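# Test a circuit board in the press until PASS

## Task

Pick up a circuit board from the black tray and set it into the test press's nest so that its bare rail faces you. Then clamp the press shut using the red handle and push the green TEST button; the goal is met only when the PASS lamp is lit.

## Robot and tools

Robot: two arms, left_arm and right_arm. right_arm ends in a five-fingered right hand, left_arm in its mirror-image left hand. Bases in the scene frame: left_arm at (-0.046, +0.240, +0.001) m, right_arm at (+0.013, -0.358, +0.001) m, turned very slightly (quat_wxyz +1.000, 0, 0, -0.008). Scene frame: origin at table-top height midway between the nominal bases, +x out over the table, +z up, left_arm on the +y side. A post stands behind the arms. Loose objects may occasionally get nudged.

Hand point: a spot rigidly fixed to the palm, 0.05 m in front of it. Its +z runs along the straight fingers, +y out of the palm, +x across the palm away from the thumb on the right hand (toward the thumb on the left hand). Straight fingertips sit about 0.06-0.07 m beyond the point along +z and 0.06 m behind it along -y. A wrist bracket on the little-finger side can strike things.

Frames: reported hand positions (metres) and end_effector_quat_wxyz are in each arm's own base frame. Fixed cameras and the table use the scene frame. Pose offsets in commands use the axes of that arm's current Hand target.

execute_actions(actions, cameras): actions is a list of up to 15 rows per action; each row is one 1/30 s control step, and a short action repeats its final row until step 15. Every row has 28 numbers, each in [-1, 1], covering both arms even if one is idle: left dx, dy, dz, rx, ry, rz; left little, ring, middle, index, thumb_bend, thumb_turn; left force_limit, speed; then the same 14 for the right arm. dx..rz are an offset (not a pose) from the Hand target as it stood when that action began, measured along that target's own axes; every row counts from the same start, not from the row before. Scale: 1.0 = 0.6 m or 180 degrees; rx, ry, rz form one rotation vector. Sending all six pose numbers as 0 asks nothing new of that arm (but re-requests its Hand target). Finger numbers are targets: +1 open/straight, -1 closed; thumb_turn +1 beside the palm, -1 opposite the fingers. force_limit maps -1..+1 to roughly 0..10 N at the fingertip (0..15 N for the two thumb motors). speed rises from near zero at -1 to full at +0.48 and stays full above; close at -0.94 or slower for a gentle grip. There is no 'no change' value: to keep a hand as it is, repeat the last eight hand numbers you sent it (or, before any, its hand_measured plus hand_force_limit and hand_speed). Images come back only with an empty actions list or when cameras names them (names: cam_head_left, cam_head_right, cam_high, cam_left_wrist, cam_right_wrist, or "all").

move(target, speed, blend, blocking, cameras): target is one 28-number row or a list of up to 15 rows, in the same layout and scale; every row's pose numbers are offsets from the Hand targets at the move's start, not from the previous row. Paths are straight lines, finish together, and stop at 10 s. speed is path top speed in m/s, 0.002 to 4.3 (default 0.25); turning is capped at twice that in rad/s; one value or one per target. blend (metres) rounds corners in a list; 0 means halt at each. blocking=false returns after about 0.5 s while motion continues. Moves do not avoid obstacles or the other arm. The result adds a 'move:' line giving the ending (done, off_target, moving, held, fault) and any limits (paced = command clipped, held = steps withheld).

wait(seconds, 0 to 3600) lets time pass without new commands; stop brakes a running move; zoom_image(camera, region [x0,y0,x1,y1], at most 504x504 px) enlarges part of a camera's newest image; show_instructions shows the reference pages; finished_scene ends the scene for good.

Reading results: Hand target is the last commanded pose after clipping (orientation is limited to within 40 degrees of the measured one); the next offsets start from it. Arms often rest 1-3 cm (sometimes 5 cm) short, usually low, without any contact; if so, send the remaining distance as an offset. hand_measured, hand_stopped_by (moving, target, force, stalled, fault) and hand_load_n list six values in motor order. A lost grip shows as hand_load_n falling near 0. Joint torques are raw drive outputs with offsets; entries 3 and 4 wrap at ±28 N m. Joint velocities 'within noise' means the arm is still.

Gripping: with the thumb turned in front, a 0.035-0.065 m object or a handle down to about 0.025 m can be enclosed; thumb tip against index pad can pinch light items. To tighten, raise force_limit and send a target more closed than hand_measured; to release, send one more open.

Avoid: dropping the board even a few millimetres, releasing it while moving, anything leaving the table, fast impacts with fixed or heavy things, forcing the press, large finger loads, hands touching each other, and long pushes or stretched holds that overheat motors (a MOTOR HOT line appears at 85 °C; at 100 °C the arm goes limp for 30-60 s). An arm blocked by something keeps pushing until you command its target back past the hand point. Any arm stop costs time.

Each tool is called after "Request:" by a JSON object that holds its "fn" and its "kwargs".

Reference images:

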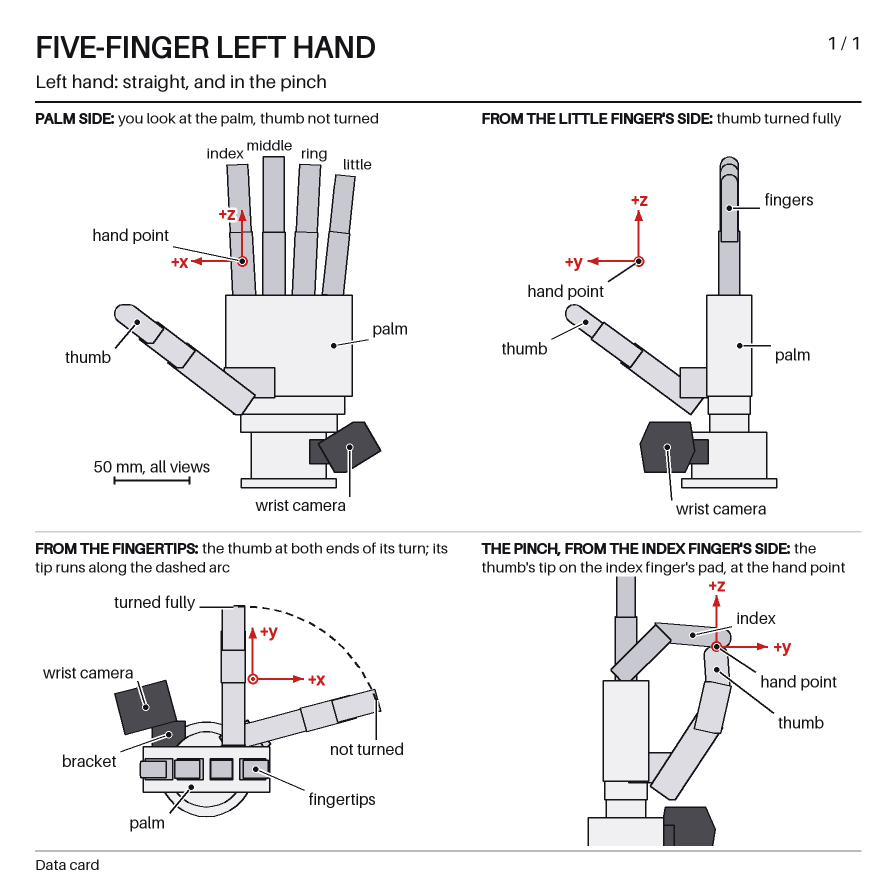

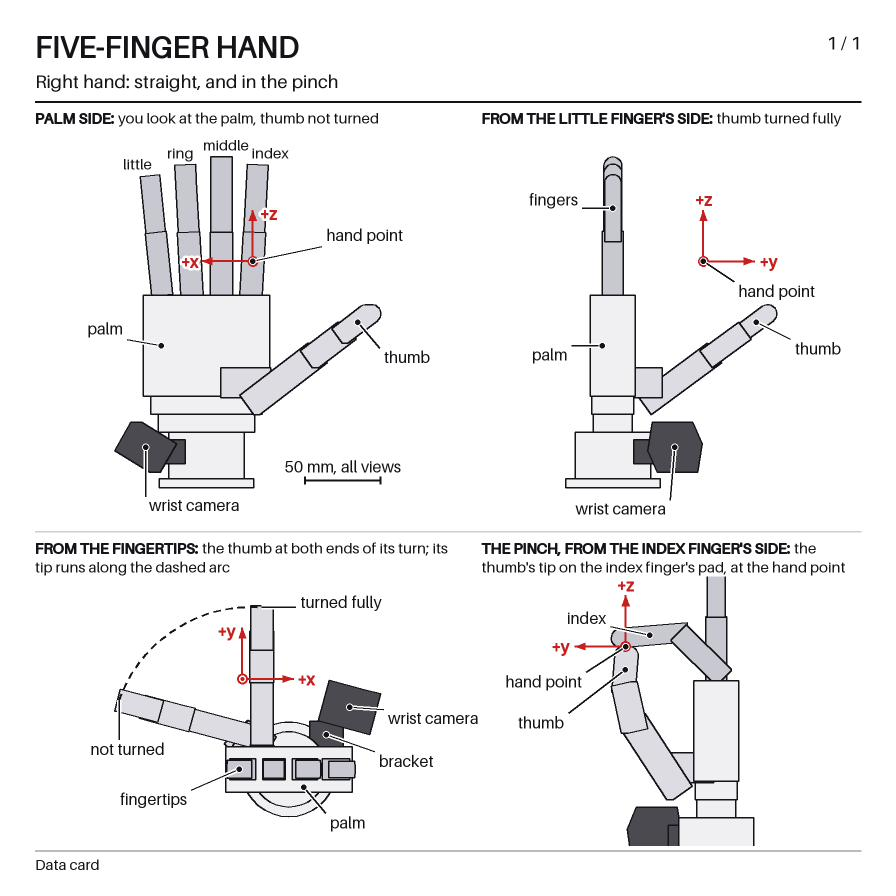

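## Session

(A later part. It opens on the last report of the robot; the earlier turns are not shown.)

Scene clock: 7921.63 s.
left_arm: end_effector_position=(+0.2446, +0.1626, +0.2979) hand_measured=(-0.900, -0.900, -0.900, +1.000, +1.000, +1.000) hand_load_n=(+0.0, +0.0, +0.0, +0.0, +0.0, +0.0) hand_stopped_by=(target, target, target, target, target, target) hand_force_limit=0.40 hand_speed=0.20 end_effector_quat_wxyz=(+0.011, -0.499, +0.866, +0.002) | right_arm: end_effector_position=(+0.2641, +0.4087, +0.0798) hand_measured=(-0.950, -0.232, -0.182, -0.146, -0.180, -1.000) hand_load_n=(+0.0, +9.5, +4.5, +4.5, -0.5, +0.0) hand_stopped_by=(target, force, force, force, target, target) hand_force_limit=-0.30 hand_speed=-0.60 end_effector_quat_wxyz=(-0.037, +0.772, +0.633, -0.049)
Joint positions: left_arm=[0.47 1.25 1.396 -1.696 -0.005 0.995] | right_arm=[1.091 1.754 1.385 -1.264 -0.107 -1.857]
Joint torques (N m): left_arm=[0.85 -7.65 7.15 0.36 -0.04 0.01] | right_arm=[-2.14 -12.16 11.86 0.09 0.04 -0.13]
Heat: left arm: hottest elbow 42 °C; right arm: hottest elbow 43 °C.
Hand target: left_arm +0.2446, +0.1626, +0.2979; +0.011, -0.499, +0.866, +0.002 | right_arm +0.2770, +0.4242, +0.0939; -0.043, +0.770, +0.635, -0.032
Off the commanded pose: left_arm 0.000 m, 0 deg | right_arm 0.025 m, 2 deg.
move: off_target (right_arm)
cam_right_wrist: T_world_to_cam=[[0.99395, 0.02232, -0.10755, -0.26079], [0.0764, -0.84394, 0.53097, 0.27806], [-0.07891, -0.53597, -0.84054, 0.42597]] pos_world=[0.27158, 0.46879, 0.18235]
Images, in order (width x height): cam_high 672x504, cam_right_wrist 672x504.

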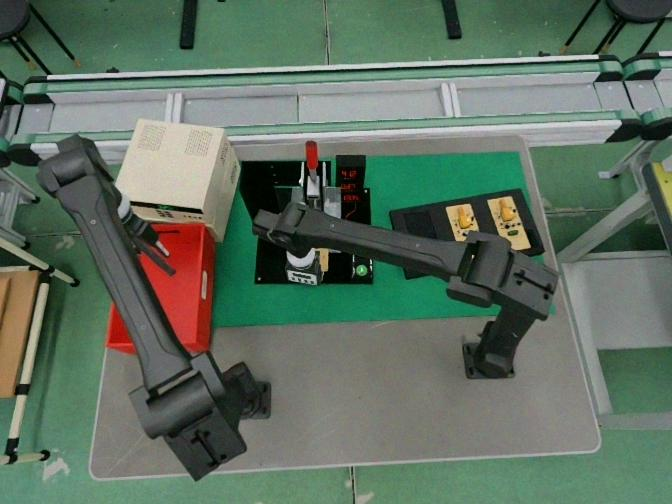

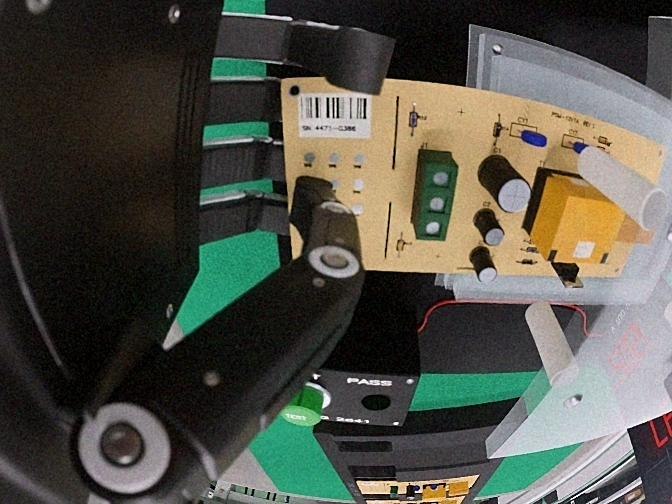

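Request:
{"fn": "move", "kwargs": {"target": [0,0,0,0,0,0,-0.9,-0.9,-0.9,1,1,1,0.4,0.2,0.0044,0.0330,-0.0022,0,0,0.004,-0.95,-0.45,-0.4,-0.35,-0.18,-1,-0.3,-0.6], "speed": 0.03, "cameras": ["cam_right_wrist"]}}

Request:
{"fn": "zoom_image", "kwargs": {"camera": "cam_right_wrist", "region": [512, 40, 672, 200]}}

Request:
{"fn": "zoom_image", "kwargs": {"camera": "cam_right_wrist", "region": [580, 210, 672, 310]}}

Scene clock: 8016.50 s.
left_arm: end_effector_position=(+0.2446, +0.1626, +0.2979) hand_measured=(-0.900, -0.900, -0.900, +1.000, +1.000, +1.000) hand_load_n=(+0.0, +0.0, +0.0, +0.0, +0.0, +0.0) hand_stopped_by=(target, target, target, target, target, target) hand_force_limit=0.40 hand_speed=0.20 end_effector_quat_wxyz=(+0.011, -0.499, +0.866, +0.002) | right_arm: end_effector_position=(+0.2839, +0.4078, +0.0790) hand_measured=(-0.950, -0.232, -0.182, -0.146, -0.180, -1.000) hand_load_n=(+0.0, +9.5, +4.0, +4.5, -0.5, +0.0) hand_stopped_by=(target, force, force, force, target, target) hand_force_limit=-0.30 hand_speed=-0.60 end_effector_quat_wxyz=(-0.037, +0.776, +0.628, -0.050)
Joint positions: left_arm=[0.47 1.25 1.396 -1.696 -0.005 0.995] | right_arm=[1.056 1.779 1.417 -1.275 -0.106 -1.879]
Joint torques (N m): left_arm=[0.79 -7.59 7.17 0.36 -0.04 0.01] | right_arm=[-2.14 -12.4 11.89 0.09 0.04 -0.11]
Heat: left arm: hottest elbow 42 °C; right arm: hottest elbow 43 °C.
Hand target: left_arm +0.2446, +0.1626, +0.2979; +0.011, -0.499, +0.866, +0.002 | right_arm +0.2972, +0.4230, +0.0933; -0.042, +0.774, +0.631, -0.032
Off the commanded pose: left_arm 0.000 m, 0 deg | right_arm 0.025 m, 2 deg.
move: off_target (right_arm)
cam_right_wrist: T_world_to_cam=[[0.99406, 0.0092, -0.10846, -0.27519], [0.06585, -0.84425, 0.53189, 0.27925], [-0.08667, -0.53587, -0.83984, 0.42845]] pos_world=[0.2923, 0.46788, 0.18145]

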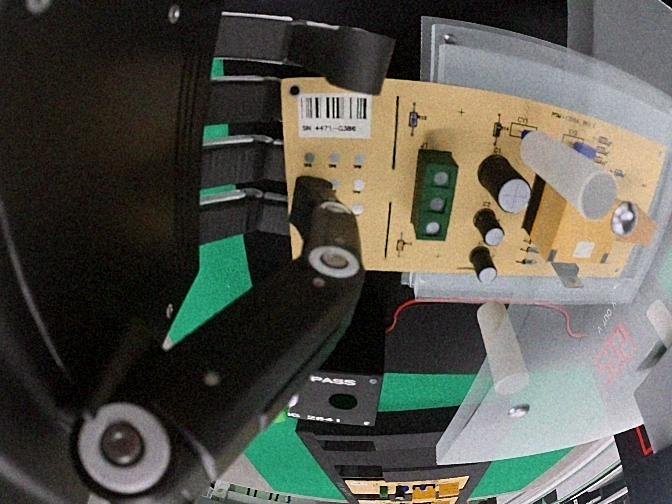

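Scaled by 3.150 from the camera's image (finer frame: 960x720).

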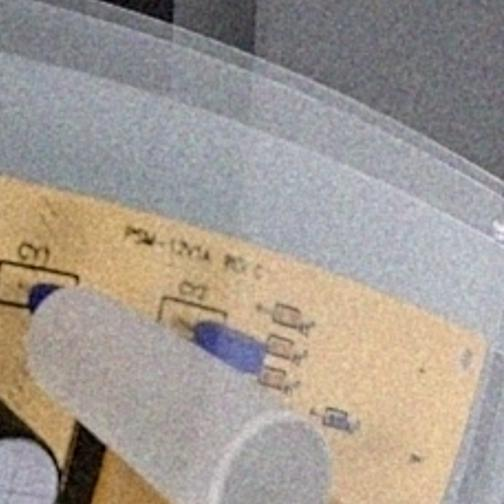

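Scaled by 5.040 from the camera's image (finer frame: 960x720).

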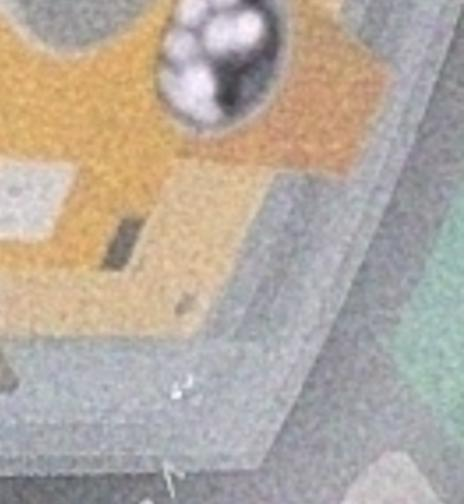

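Request:
{"fn": "move", "kwargs": {"target": [0,0,0,0,0,0,-0.9,-0.9,-0.9,1,1,1,0.4,0.2,0.0,0.0101,-0.001,0,0,-0.001,-0.95,-0.45,-0.4,-0.35,-0.18,-1,-0.3,-0.6], "speed": 0.02, "cameras": ["cam_right_wrist"]}}

Request:
{"fn": "zoom_image", "kwargs": {"camera": "cam_right_wrist", "region": [592, 90, 672, 190]}}

Request:
{"fn": "zoom_image", "kwargs": {"camera": "cam_right_wrist", "region": [580, 210, 672, 310]}}

Request:
{"fn": "zoom_image", "kwargs": {"camera": "cam_right_wrist", "region": [390, 20, 530, 120]}}

Request:
{"fn": "zoom_image", "kwargs": {"camera": "cam_right_wrist", "region": [380, 230, 580, 330]}}

Scene clock: 8068.13 s.
left_arm: end_effector_position=(+0.2446, +0.1626, +0.2979) hand_measured=(-0.900, -0.900, -0.900, +1.000, +1.000, +1.000) hand_load_n=(+0.0, +0.0, +0.0, +0.0, +0.0, +0.5) hand_stopped_by=(target, target, target, target, target, target) hand_force_limit=0.40 hand_speed=0.20 end_effector_quat_wxyz=(+0.011, -0.499, +0.866, +0.002) | right_arm: end_effector_position=(+0.2896, +0.4070, +0.0791) hand_measured=(-0.950, -0.232, -0.182, -0.146, -0.180, -1.000) hand_load_n=(+0.0, +9.5, +4.5, +4.5, -1.0, +0.0) hand_stopped_by=(target, force, force, force, target, target) hand_force_limit=-0.30 hand_speed=-0.60 end_effector_quat_wxyz=(-0.037, +0.775, +0.629, -0.049)
Joint positions: left_arm=[0.47 1.25 1.396 -1.696 -0.005 0.995] | right_arm=[1.046 1.783 1.424 -1.277 -0.105 -1.893]
Joint torques (N m): left_arm=[0.85 -7.53 7.15 0.35 -0.04 0.01] | right_arm=[-2.55 -12.51 11.9 -0.12 0.04 -0.09]
Heat: left arm: hottest elbow 42 °C; right arm: hottest elbow 44 °C.
Hand target: left_arm +0.2446, +0.1626, +0.2979; +0.011, -0.499, +0.866, +0.002 | right_arm +0.3031, +0.4218, +0.0931; -0.043, +0.773, +0.632, -0.032
Off the commanded pose: left_arm 0.000 m, 0 deg | right_arm 0.024 m, 2 deg.
move: off_target (right_arm)
cam_right_wrist: T_world_to_cam=[[0.99404, 0.01269, -0.10833, -0.28226], [0.06864, -0.84465, 0.5309, 0.27756], [-0.08476, -0.53517, -0.84048, 0.42783]] pos_world=[0.29779, 0.46698, 0.18166]

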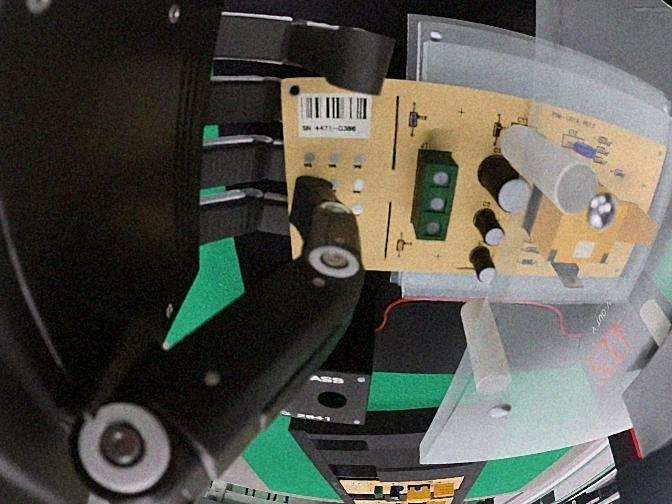

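Scaled by 5.040 from the camera's image (finer frame: 960x720).

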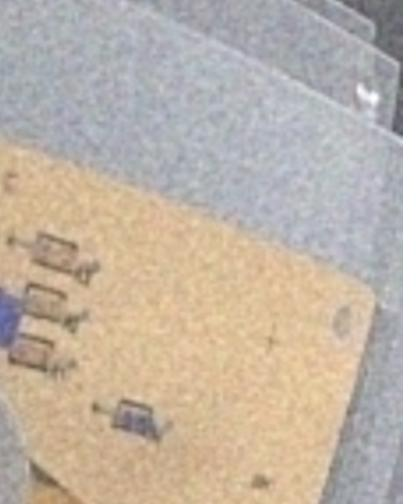

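Scaled by 5.040 from the camera's image (finer frame: 960x720).

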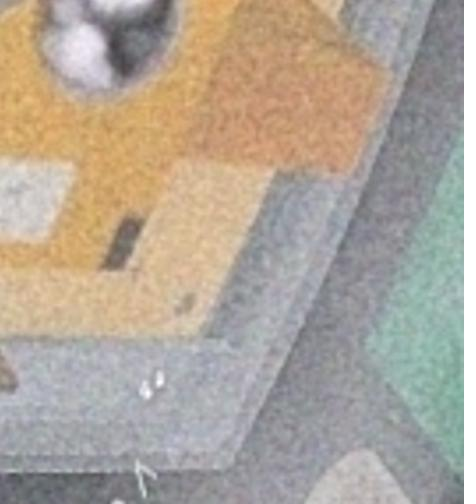

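Scaled by 3.600 from the camera's image (finer frame: 960x720).

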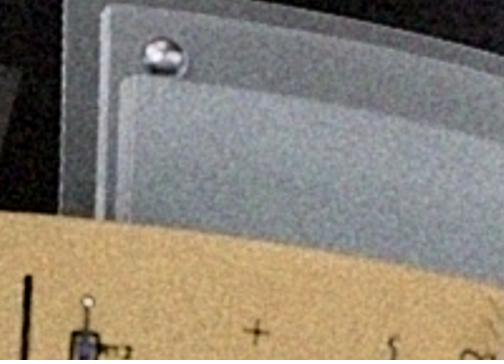

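Scaled by 2.520 from the camera's image (finer frame: 960x720).

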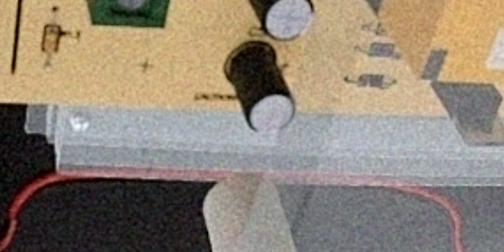

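Request:
{"fn": "zoom_image", "kwargs": {"camera": "cam_right_wrist", "region": [608, 230, 664, 310]}}

Request:
{"fn": "zoom_image", "kwargs": {"camera": "cam_right_wrist", "region": [632, 90, 672, 160]}}

Scaled by 6.300 from the camera's image (finer frame: 960x720).

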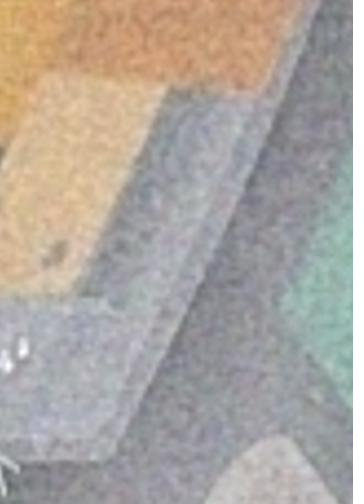

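Scaled by 7.200 from the camera's image (finer frame: 960x720).

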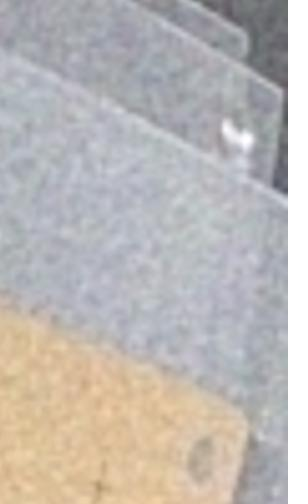

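Request:
{"fn": "move", "kwargs": {"target": [0,0,0,0,0,0,-0.9,-0.9,-0.9,1,1,1,0.4,0.2,-0.0014,0.0120,-0.0013,0,0,-0.002,-0.95,-0.45,-0.4,-0.35,-0.18,-1,-0.3,-0.6], "speed": 0.02, "cameras": ["cam_right_wrist"]}}

Request:
{"fn": "zoom_image", "kwargs": {"camera": "cam_right_wrist", "region": [632, 90, 672, 160]}}

Request:
{"fn": "zoom_image", "kwargs": {"camera": "cam_right_wrist", "region": [608, 230, 664, 310]}}

Request:
{"fn": "zoom_image", "kwargs": {"camera": "cam_right_wrist", "region": [390, 20, 530, 120]}}

Request:
{"fn": "zoom_image", "kwargs": {"camera": "cam_right_wrist", "region": [380, 240, 500, 320]}}

Scene clock: 8151.27 s.
left_arm: end_effector_position=(+0.2446, +0.1626, +0.2979) hand_measured=(-0.900, -0.900, -0.900, +1.000, +1.000, +1.000) hand_load_n=(+0.0, +0.0, +0.0, +0.0, +0.0, +0.0) hand_stopped_by=(target, target, target, target, target, target) hand_force_limit=0.40 hand_speed=0.20 end_effector_quat_wxyz=(+0.011, -0.499, +0.866, +0.002) | right_arm: end_effector_position=(+0.2964, +0.4050, +0.0792) hand_measured=(-0.950, -0.232, -0.182, -0.146, -0.180, -1.000) hand_load_n=(+0.0, +10.0, +4.0, +4.5, -0.5, +0.0) hand_stopped_by=(target, force, force, force, target, target) hand_force_limit=-0.30 hand_speed=-0.60 end_effector_quat_wxyz=(-0.038, +0.773, +0.632, -0.049)
Joint positions: left_arm=[0.47 1.25 1.396 -1.696 -0.005 0.995] | right_arm=[1.032 1.786 1.428 -1.28 -0.105 -1.913]
Joint torques (N m): left_arm=[0.91 -7.53 7.17 0.38 -0.04 0.01] | right_arm=[-1.32 -12.51 11.89 0.1 0.03 -0.07]
Heat: left arm: hottest elbow 42 °C; right arm: hottest elbow 43 °C.
Hand target: left_arm +0.2446, +0.1626, +0.2979; +0.011, -0.499, +0.866, +0.002 | right_arm +0.3100, +0.4196, +0.0933; -0.043, +0.771, +0.634, -0.031
Off the commanded pose: left_arm 0.000 m, 0 deg | right_arm 0.024 m, 2 deg.
move: off_target (right_arm)
cam_right_wrist: T_world_to_cam=[[0.9939, 0.01918, -0.10864, -0.2915], [0.07422, -0.84489, 0.52977, 0.27391], [-0.08162, -0.5346, -0.84115, 0.42624]] pos_world=[0.30418, 0.46489, 0.18176]

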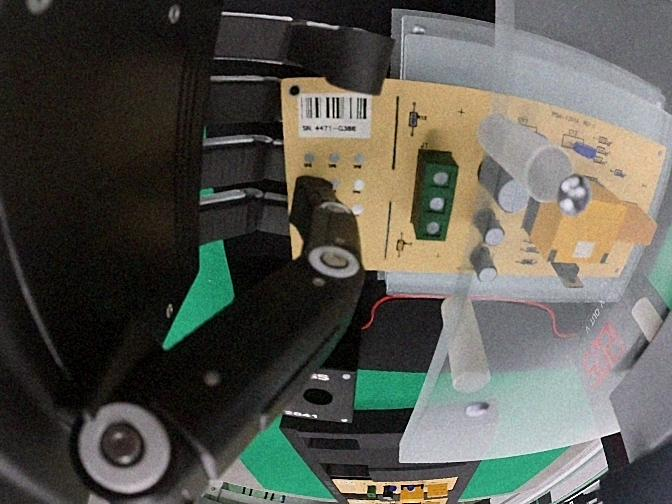

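Scaled by 7.200 from the camera's image (finer frame: 960x720).

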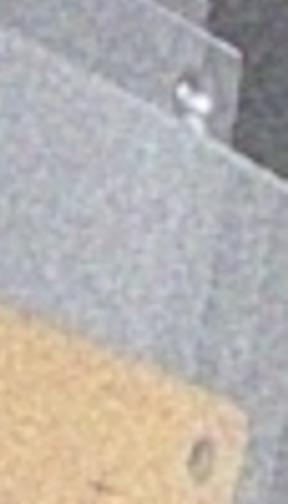

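Scaled by 6.300 from the camera's image (finer frame: 960x720).

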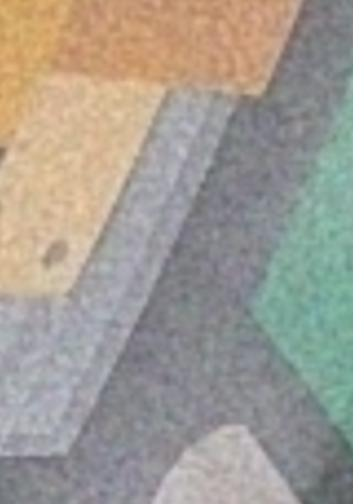

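Scaled by 3.600 from the camera's image (finer frame: 960x720).

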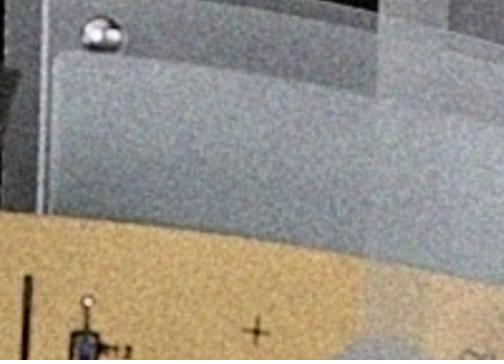

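Scaled by 4.200 from the camera's image (finer frame: 960x720).

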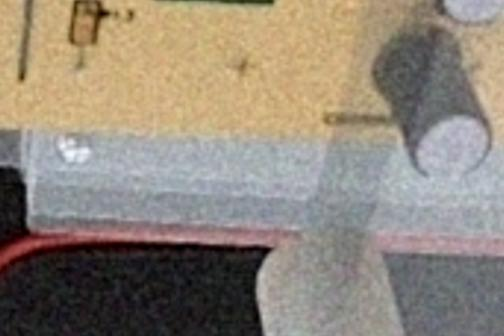

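Request:
{"fn": "execute_actions", "kwargs": {"actions": []}}

Scene clock: 8208.40 s.
left_arm: end_effector_position=(+0.2446, +0.1626, +0.2979) hand_measured=(-0.900, -0.900, -0.900, +1.000, +1.000, +1.000) hand_load_n=(+0.0, +0.0, +0.0, +0.0, +0.0, +0.0) hand_stopped_by=(target, target, target, target, target, target) hand_force_limit=0.40 hand_speed=0.20 end_effector_quat_wxyz=(+0.011, -0.499, +0.866, +0.002) | right_arm: end_effector_position=(+0.2964, +0.4050, +0.0792) hand_measured=(-0.950, -0.232, -0.182, -0.146, -0.180, -1.000) hand_load_n=(+0.0, +9.5, +4.0, +4.5, -0.5, +0.0) hand_stopped_by=(target, force, force, force, target, target) hand_force_limit=-0.30 hand_speed=-0.60 end_effector_quat_wxyz=(-0.038, +0.772, +0.632, -0.049)
Joint positions: left_arm=[0.47 1.25 1.396 -1.696 -0.005 0.995] | right_arm=[1.032 1.786 1.428 -1.28 -0.105 -1.913]
Joint velocities: within noise
Joint torques (N m): left_arm=[0.85 -7.59 7.19 0.36 -0.04 0.01] | right_arm=[-1.9 -12.45 11.9 0.08 0.04 -0.07]
Motor temperatures (°C): left_arm=[28 31 42 28 30 27] | right_arm=[28 36 45 31 29 29]
Heat: left arm: hottest elbow 42 °C; right arm: hottest elbow 45 °C.
Hand target: left_arm +0.2446, +0.1626, +0.2979; +0.011, -0.499, +0.866, +0.002 | right_arm +0.3100, +0.4196, +0.0933; -0.043, +0.771, +0.634, -0.031
Off the commanded pose: left_arm 0.000 m, 0 deg | right_arm 0.024 m, 2 deg.
camera_calibration:
cam_left_wrist: T_world_to_cam=[[0.68249, -0.73079, -0.01246, -0.03965], [-0.61151, -0.58026, 0.53791, 0.07483], [-0.40033, -0.3595, -0.84291, 0.51833]] pos_world=[0.28032, 0.20078, 0.39616]
cam_right_wrist: T_world_to_cam=[[0.99389, 0.01954, -0.10863, -0.29167], [0.07451, -0.84487, 0.52975, 0.27382], [-0.08142, -0.53461, -0.84117, 0.42619]] pos_world=[0.30418, 0.46489, 0.18176]

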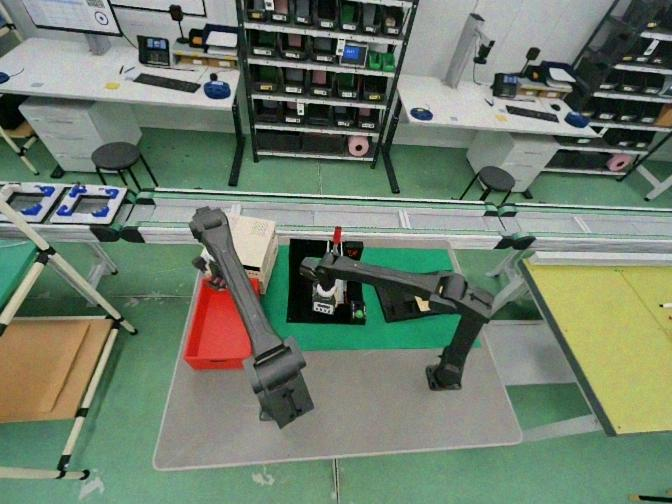

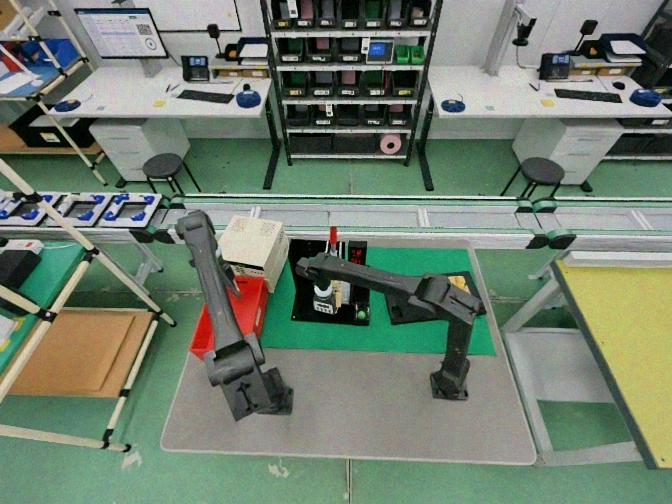

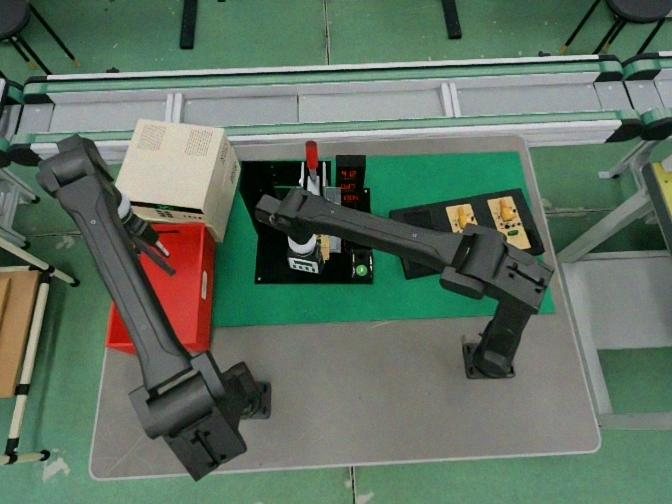

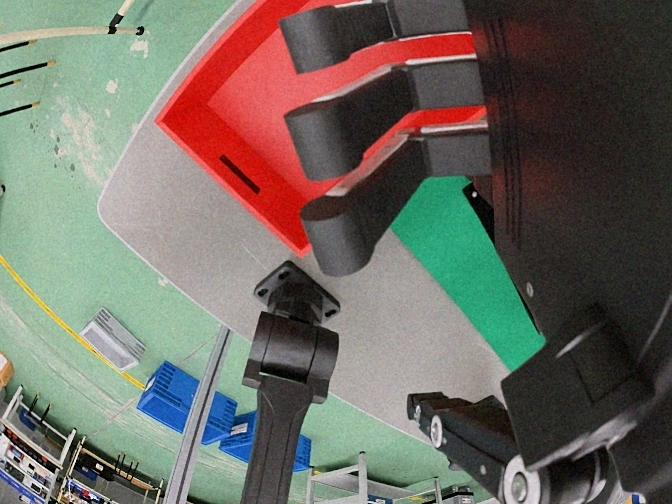

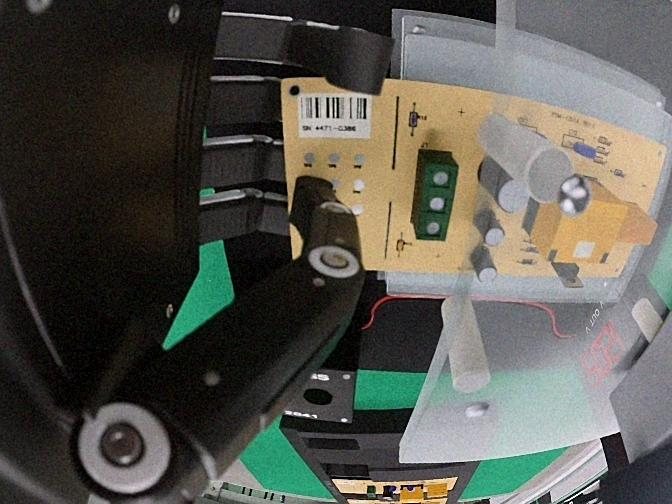

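Request:
{"fn": "zoom_image", "kwargs": {"camera": "cam_right_wrist", "region": [560, 70, 672, 154]}}

Request:
{"fn": "zoom_image", "kwargs": {"camera": "cam_right_wrist", "region": [560, 220, 672, 304]}}

Request:
{"fn": "zoom_image", "kwargs": {"camera": "cam_right_wrist", "region": [370, 10, 530, 130]}}

Request:
{"fn": "zoom_image", "kwargs": {"camera": "cam_right_wrist", "region": [350, 220, 510, 340]}}

Scaled by 4.500 from the camera's image (finer frame: 960x720).

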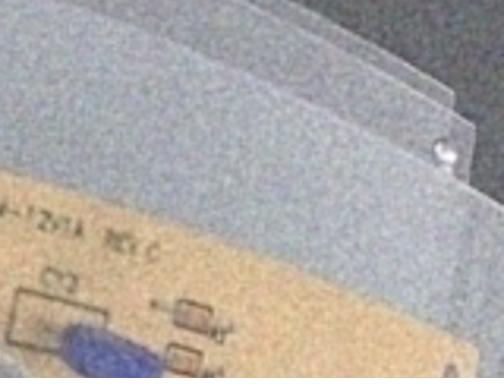

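Scaled by 4.500 from the camera's image (finer frame: 960x720).

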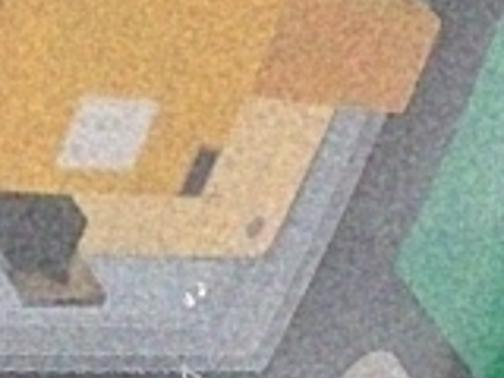

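Scaled by 3.150 from the camera's image (finer frame: 960x720).

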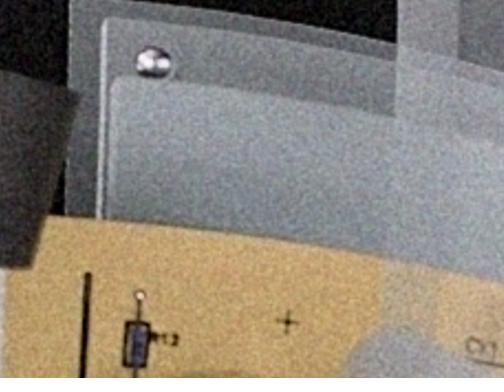

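Scaled by 3.150 from the camera's image (finer frame: 960x720).

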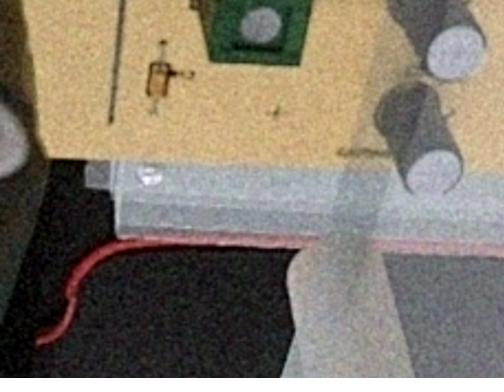

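Request:
{"fn": "zoom_image", "kwargs": {"camera": "cam_right_wrist", "region": [606, 236, 654, 284]}}

Request:
{"fn": "zoom_image", "kwargs": {"camera": "cam_right_wrist", "region": [624, 124, 672, 172]}}

Request:
{"fn": "zoom_image", "kwargs": {"camera": "cam_right_wrist", "region": [394, 66, 442, 102]}}

Scaled by 10.500 from the camera's image (finer frame: 960x720).

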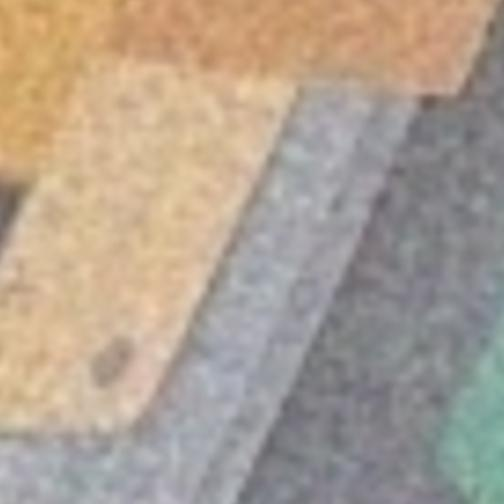

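Scaled by 10.500 from the camera's image (finer frame: 960x720).

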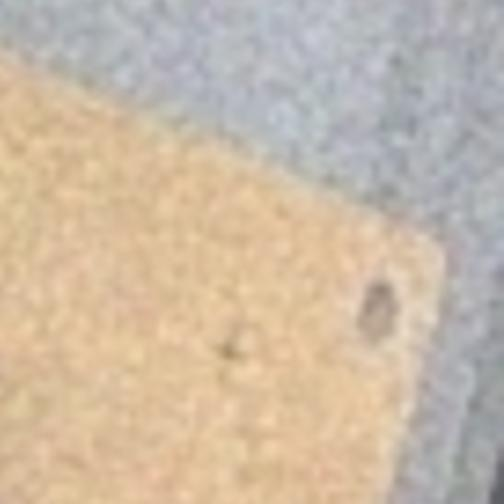

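Scaled by 10.500 from the camera's image (finer frame: 960x720).

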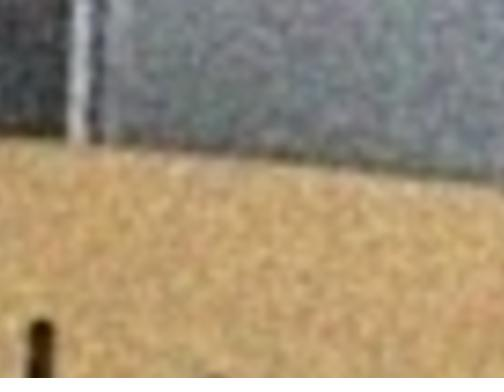

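Request:
{"fn": "move", "kwargs": {"target": [0,0,0,0,0,0,-0.9,-0.9,-0.9,1,1,1,0.4,0.2,-0.0249,-0.0082,0.0101,0,0,0.001,-0.95,-0.45,-0.4,-0.35,-0.18,-1,-0.3,-0.6], "speed": 0.02, "cameras": ["cam_right_wrist"]}}

Scene clock: 8332.20 s.
left_arm: end_effector_position=(+0.2446, +0.1626, +0.2979) hand_measured=(-0.900, -0.900, -0.900, +1.000, +1.000, +1.000) hand_load_n=(+0.0, +0.0, +0.0, +0.0, +0.0, +0.0) hand_stopped_by=(target, target, target, target, target, target) hand_force_limit=0.40 hand_speed=0.20 end_effector_quat_wxyz=(+0.011, -0.499, +0.866, +0.002) | right_arm: end_effector_position=(+0.2968, +0.4056, +0.0774) hand_measured=(-0.950, -0.232, -0.182, -0.146, -0.180, -1.000) hand_load_n=(+0.0, +9.5, +4.5, +4.5, -0.5, +0.0) hand_stopped_by=(target, force, force, force, target, target) hand_force_limit=-0.30 hand_speed=-0.60 end_effector_quat_wxyz=(-0.039, +0.772, +0.632, -0.047)
Joint positions: left_arm=[0.47 1.25 1.396 -1.696 -0.005 0.995] | right_arm=[1.032 1.786 1.424 -1.27 -0.105 -1.913]
Joint torques (N m): left_arm=[0.91 -7.59 7.16 0.36 -0.04 0.01] | right_arm=[-2.08 -14.68 7.21 0.72 0.02 -0.04]
Heat: left arm: hottest elbow 42 °C; right arm: hottest elbow 45 °C.
Hand target: left_arm +0.2446, +0.1626, +0.2979; +0.011, -0.499, +0.866, +0.002 | right_arm +0.3017, +0.4060, +0.0877; -0.043, +0.772, +0.633, -0.032
Off the commanded pose: left_arm 0.000 m, 0 deg | right_arm 0.011 m, 2 deg.
move: off_target (right_arm)
cam_right_wrist: T_world_to_cam=[[0.99416, 0.02, -0.10607, -0.29268], [0.07319, -0.84713, 0.52632, 0.27683], [-0.07933, -0.531, -0.84365, 0.42318]] pos_world=[0.30428, 0.46508, 0.18026]

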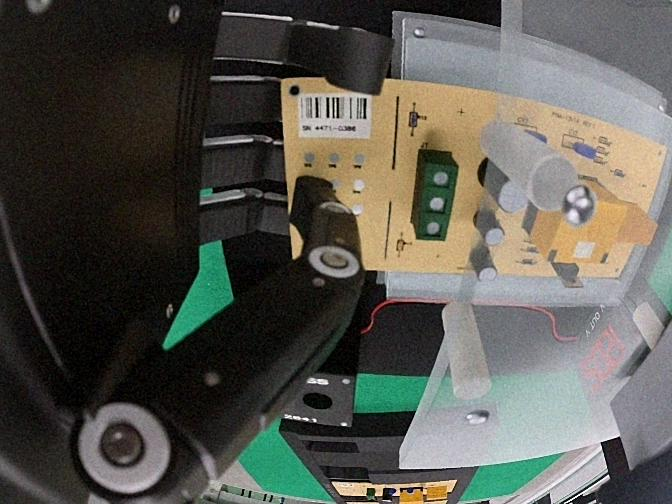

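Request:
{"fn": "move", "kwargs": {"target": [0,0,0,0,0,0,-0.9,-0.9,-0.9,1,1,1,0.4,0.2,-0.0013,0.0031,0.0029,0,0,0,-0.95,-0.45,-0.4,-0.35,-0.18,-1,-0.3,-0.6], "speed": 0.02, "cameras": ["cam_right_wrist"]}}

Request:
{"fn": "zoom_image", "kwargs": {"camera": "cam_right_wrist", "region": [394, 66, 442, 102]}}

Request:
{"fn": "zoom_image", "kwargs": {"camera": "cam_right_wrist", "region": [606, 236, 654, 284]}}

Request:
{"fn": "zoom_image", "kwargs": {"camera": "cam_right_wrist", "region": [624, 124, 672, 172]}}

Scene clock: 8347.33 s.
left_arm: end_effector_position=(+0.2446, +0.1626, +0.2979) hand_measured=(-0.900, -0.900, -0.900, +1.000, +1.000, +1.000) hand_load_n=(+0.0, +0.0, +0.0, +0.0, +0.0, +0.0) hand_stopped_by=(target, target, target, target, target, target) hand_force_limit=0.40 hand_speed=0.20 end_effector_quat_wxyz=(+0.011, -0.499, +0.866, +0.002) | right_arm: end_effector_position=(+0.2972, +0.4051, +0.0761) hand_measured=(-0.950, -0.232, -0.182, -0.146, -0.180, -1.000) hand_load_n=(+0.0, +9.5, +4.0, +5.0, -0.5, +0.0) hand_stopped_by=(target, force, force, force, target, target) hand_force_limit=-0.30 hand_speed=-0.60 end_effector_quat_wxyz=(-0.039, +0.773, +0.632, -0.047)
Joint positions: left_arm=[0.47 1.25 1.396 -1.696 -0.005 0.995] | right_arm=[1.031 1.786 1.42 -1.266 -0.105 -1.914]
Joint torques (N m): left_arm=[0.79 -7.59 7.16 0.38 -0.04 0.01] | right_arm=[-2.26 -14.62 7.21 0.81 0.04 -0.04]
Heat: left arm: hottest elbow 42 °C; right arm: hottest elbow 43 °C.
Hand target: left_arm +0.2446, +0.1626, +0.2979; +0.011, -0.499, +0.866, +0.002 | right_arm +0.3032, +0.4048, +0.0857; -0.043, +0.772, +0.633, -0.032
Off the commanded pose: left_arm 0.000 m, 0 deg | right_arm 0.011 m, 2 deg.
move: off_target (right_arm)
cam_right_wrist: T_world_to_cam=[[0.99421, 0.01926, -0.10567, -0.29294], [0.0723, -0.84758, 0.52572, 0.27751], [-0.07943, -0.53032, -0.84407, 0.42167]] pos_world=[0.30468, 0.46448, 0.17907]

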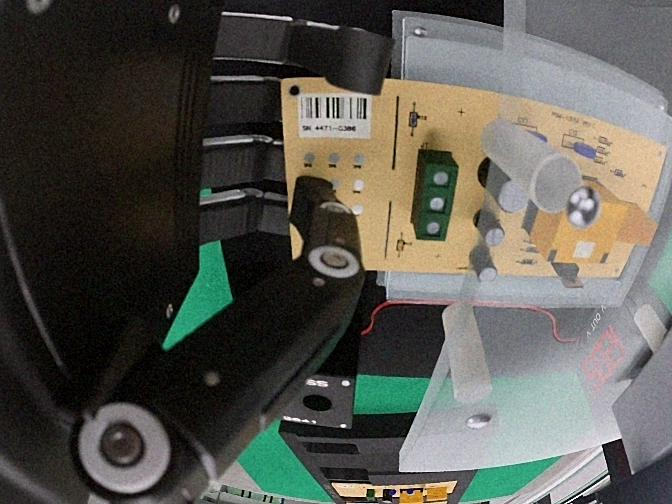

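Scaled by 10.500 from the camera's image (finer frame: 960x720).

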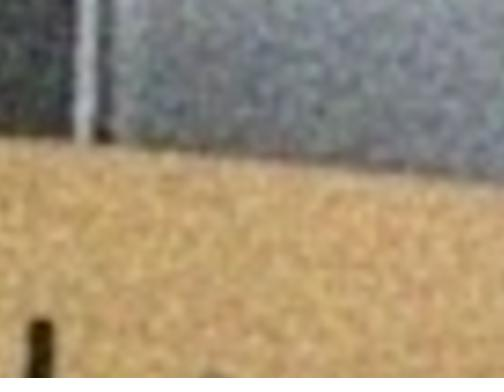

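Scaled by 10.500 from the camera's image (finer frame: 960x720).

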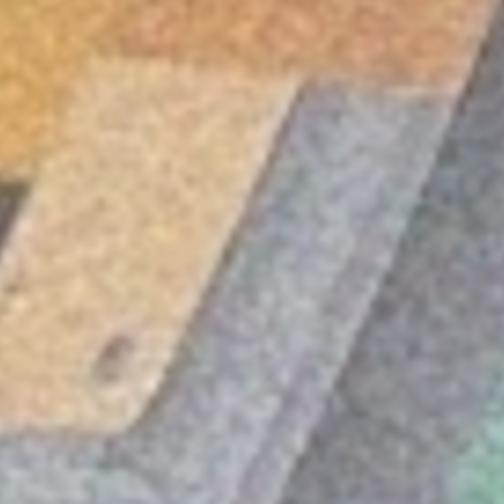

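Scaled by 10.500 from the camera's image (finer frame: 960x720).

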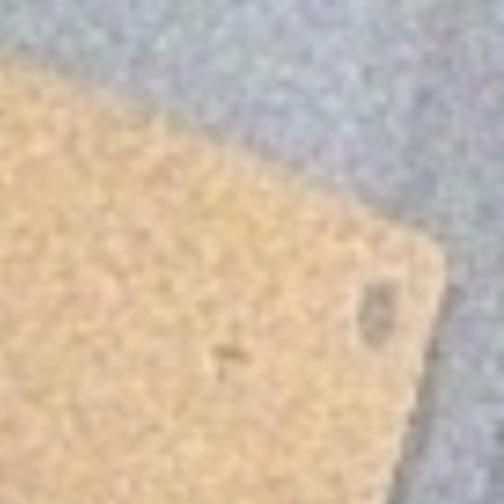

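Request:
{"fn": "zoom_image", "kwargs": {"camera": "cam_right_wrist", "region": [390, 10, 486, 106]}}

Request:
{"fn": "zoom_image", "kwargs": {"camera": "cam_right_wrist", "region": [370, 250, 450, 310]}}

Request:
{"fn": "zoom_image", "kwargs": {"camera": "cam_right_wrist", "region": [576, 40, 672, 112]}}

Request:
{"fn": "zoom_image", "kwargs": {"camera": "cam_right_wrist", "region": [570, 250, 640, 320]}}

Scaled by 5.250 from the camera's image (finer frame: 960x720).

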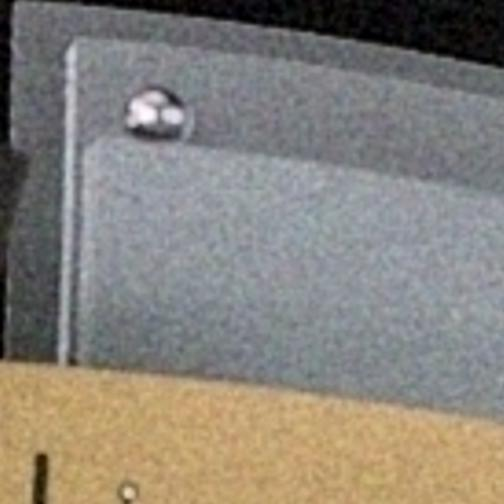

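Scaled by 6.300 from the camera's image (finer frame: 960x720).

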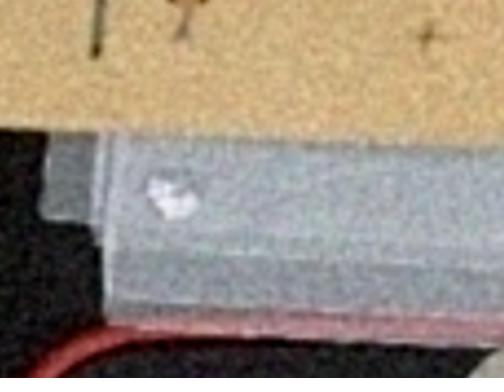

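Scaled by 5.250 from the camera's image (finer frame: 960x720).

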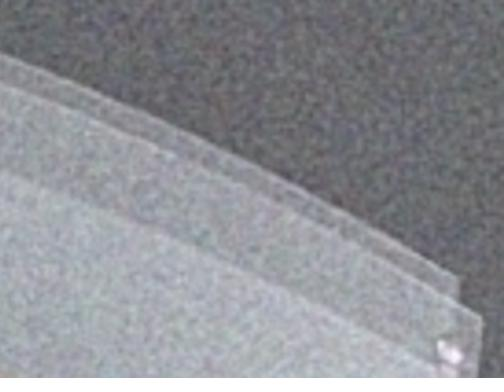

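Scaled by 7.200 from the camera's image (finer frame: 960x720).

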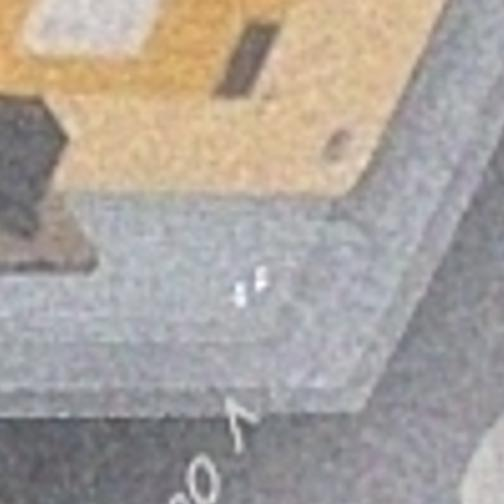

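Request:
{"fn": "zoom_image", "kwargs": {"camera": "cam_right_wrist", "region": [430, 262, 478, 310]}}

Request:
{"fn": "zoom_image", "kwargs": {"camera": "cam_right_wrist", "region": [430, 0, 478, 48]}}

Request:
{"fn": "zoom_image", "kwargs": {"camera": "cam_right_wrist", "region": [430, 48, 478, 96]}}

Scaled by 10.500 from the camera's image (finer frame: 960x720).

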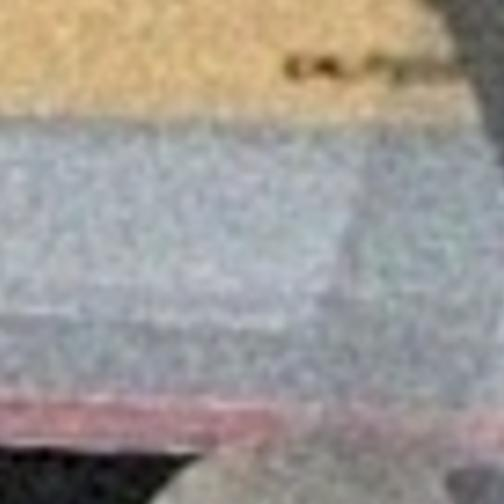

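Scaled by 10.500 from the camera's image (finer frame: 960x720).

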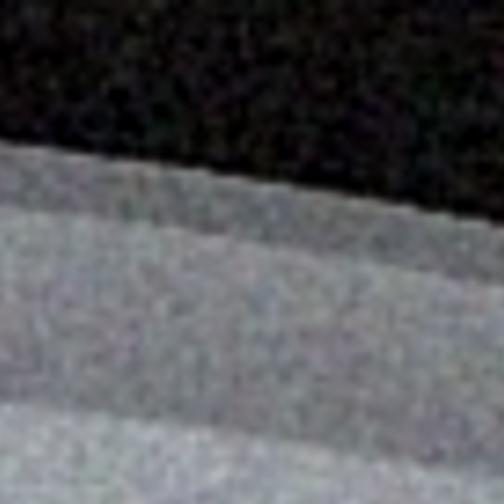

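Scaled by 10.500 from the camera's image (finer frame: 960x720).

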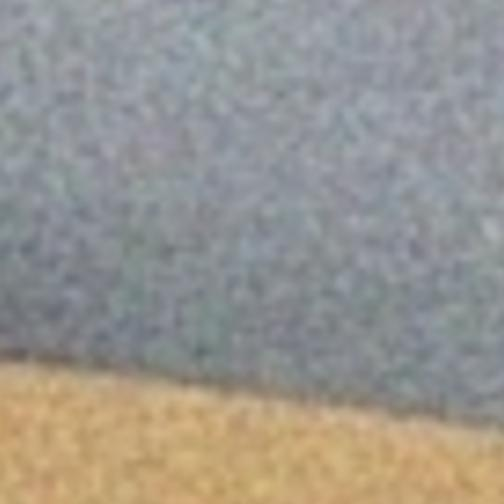

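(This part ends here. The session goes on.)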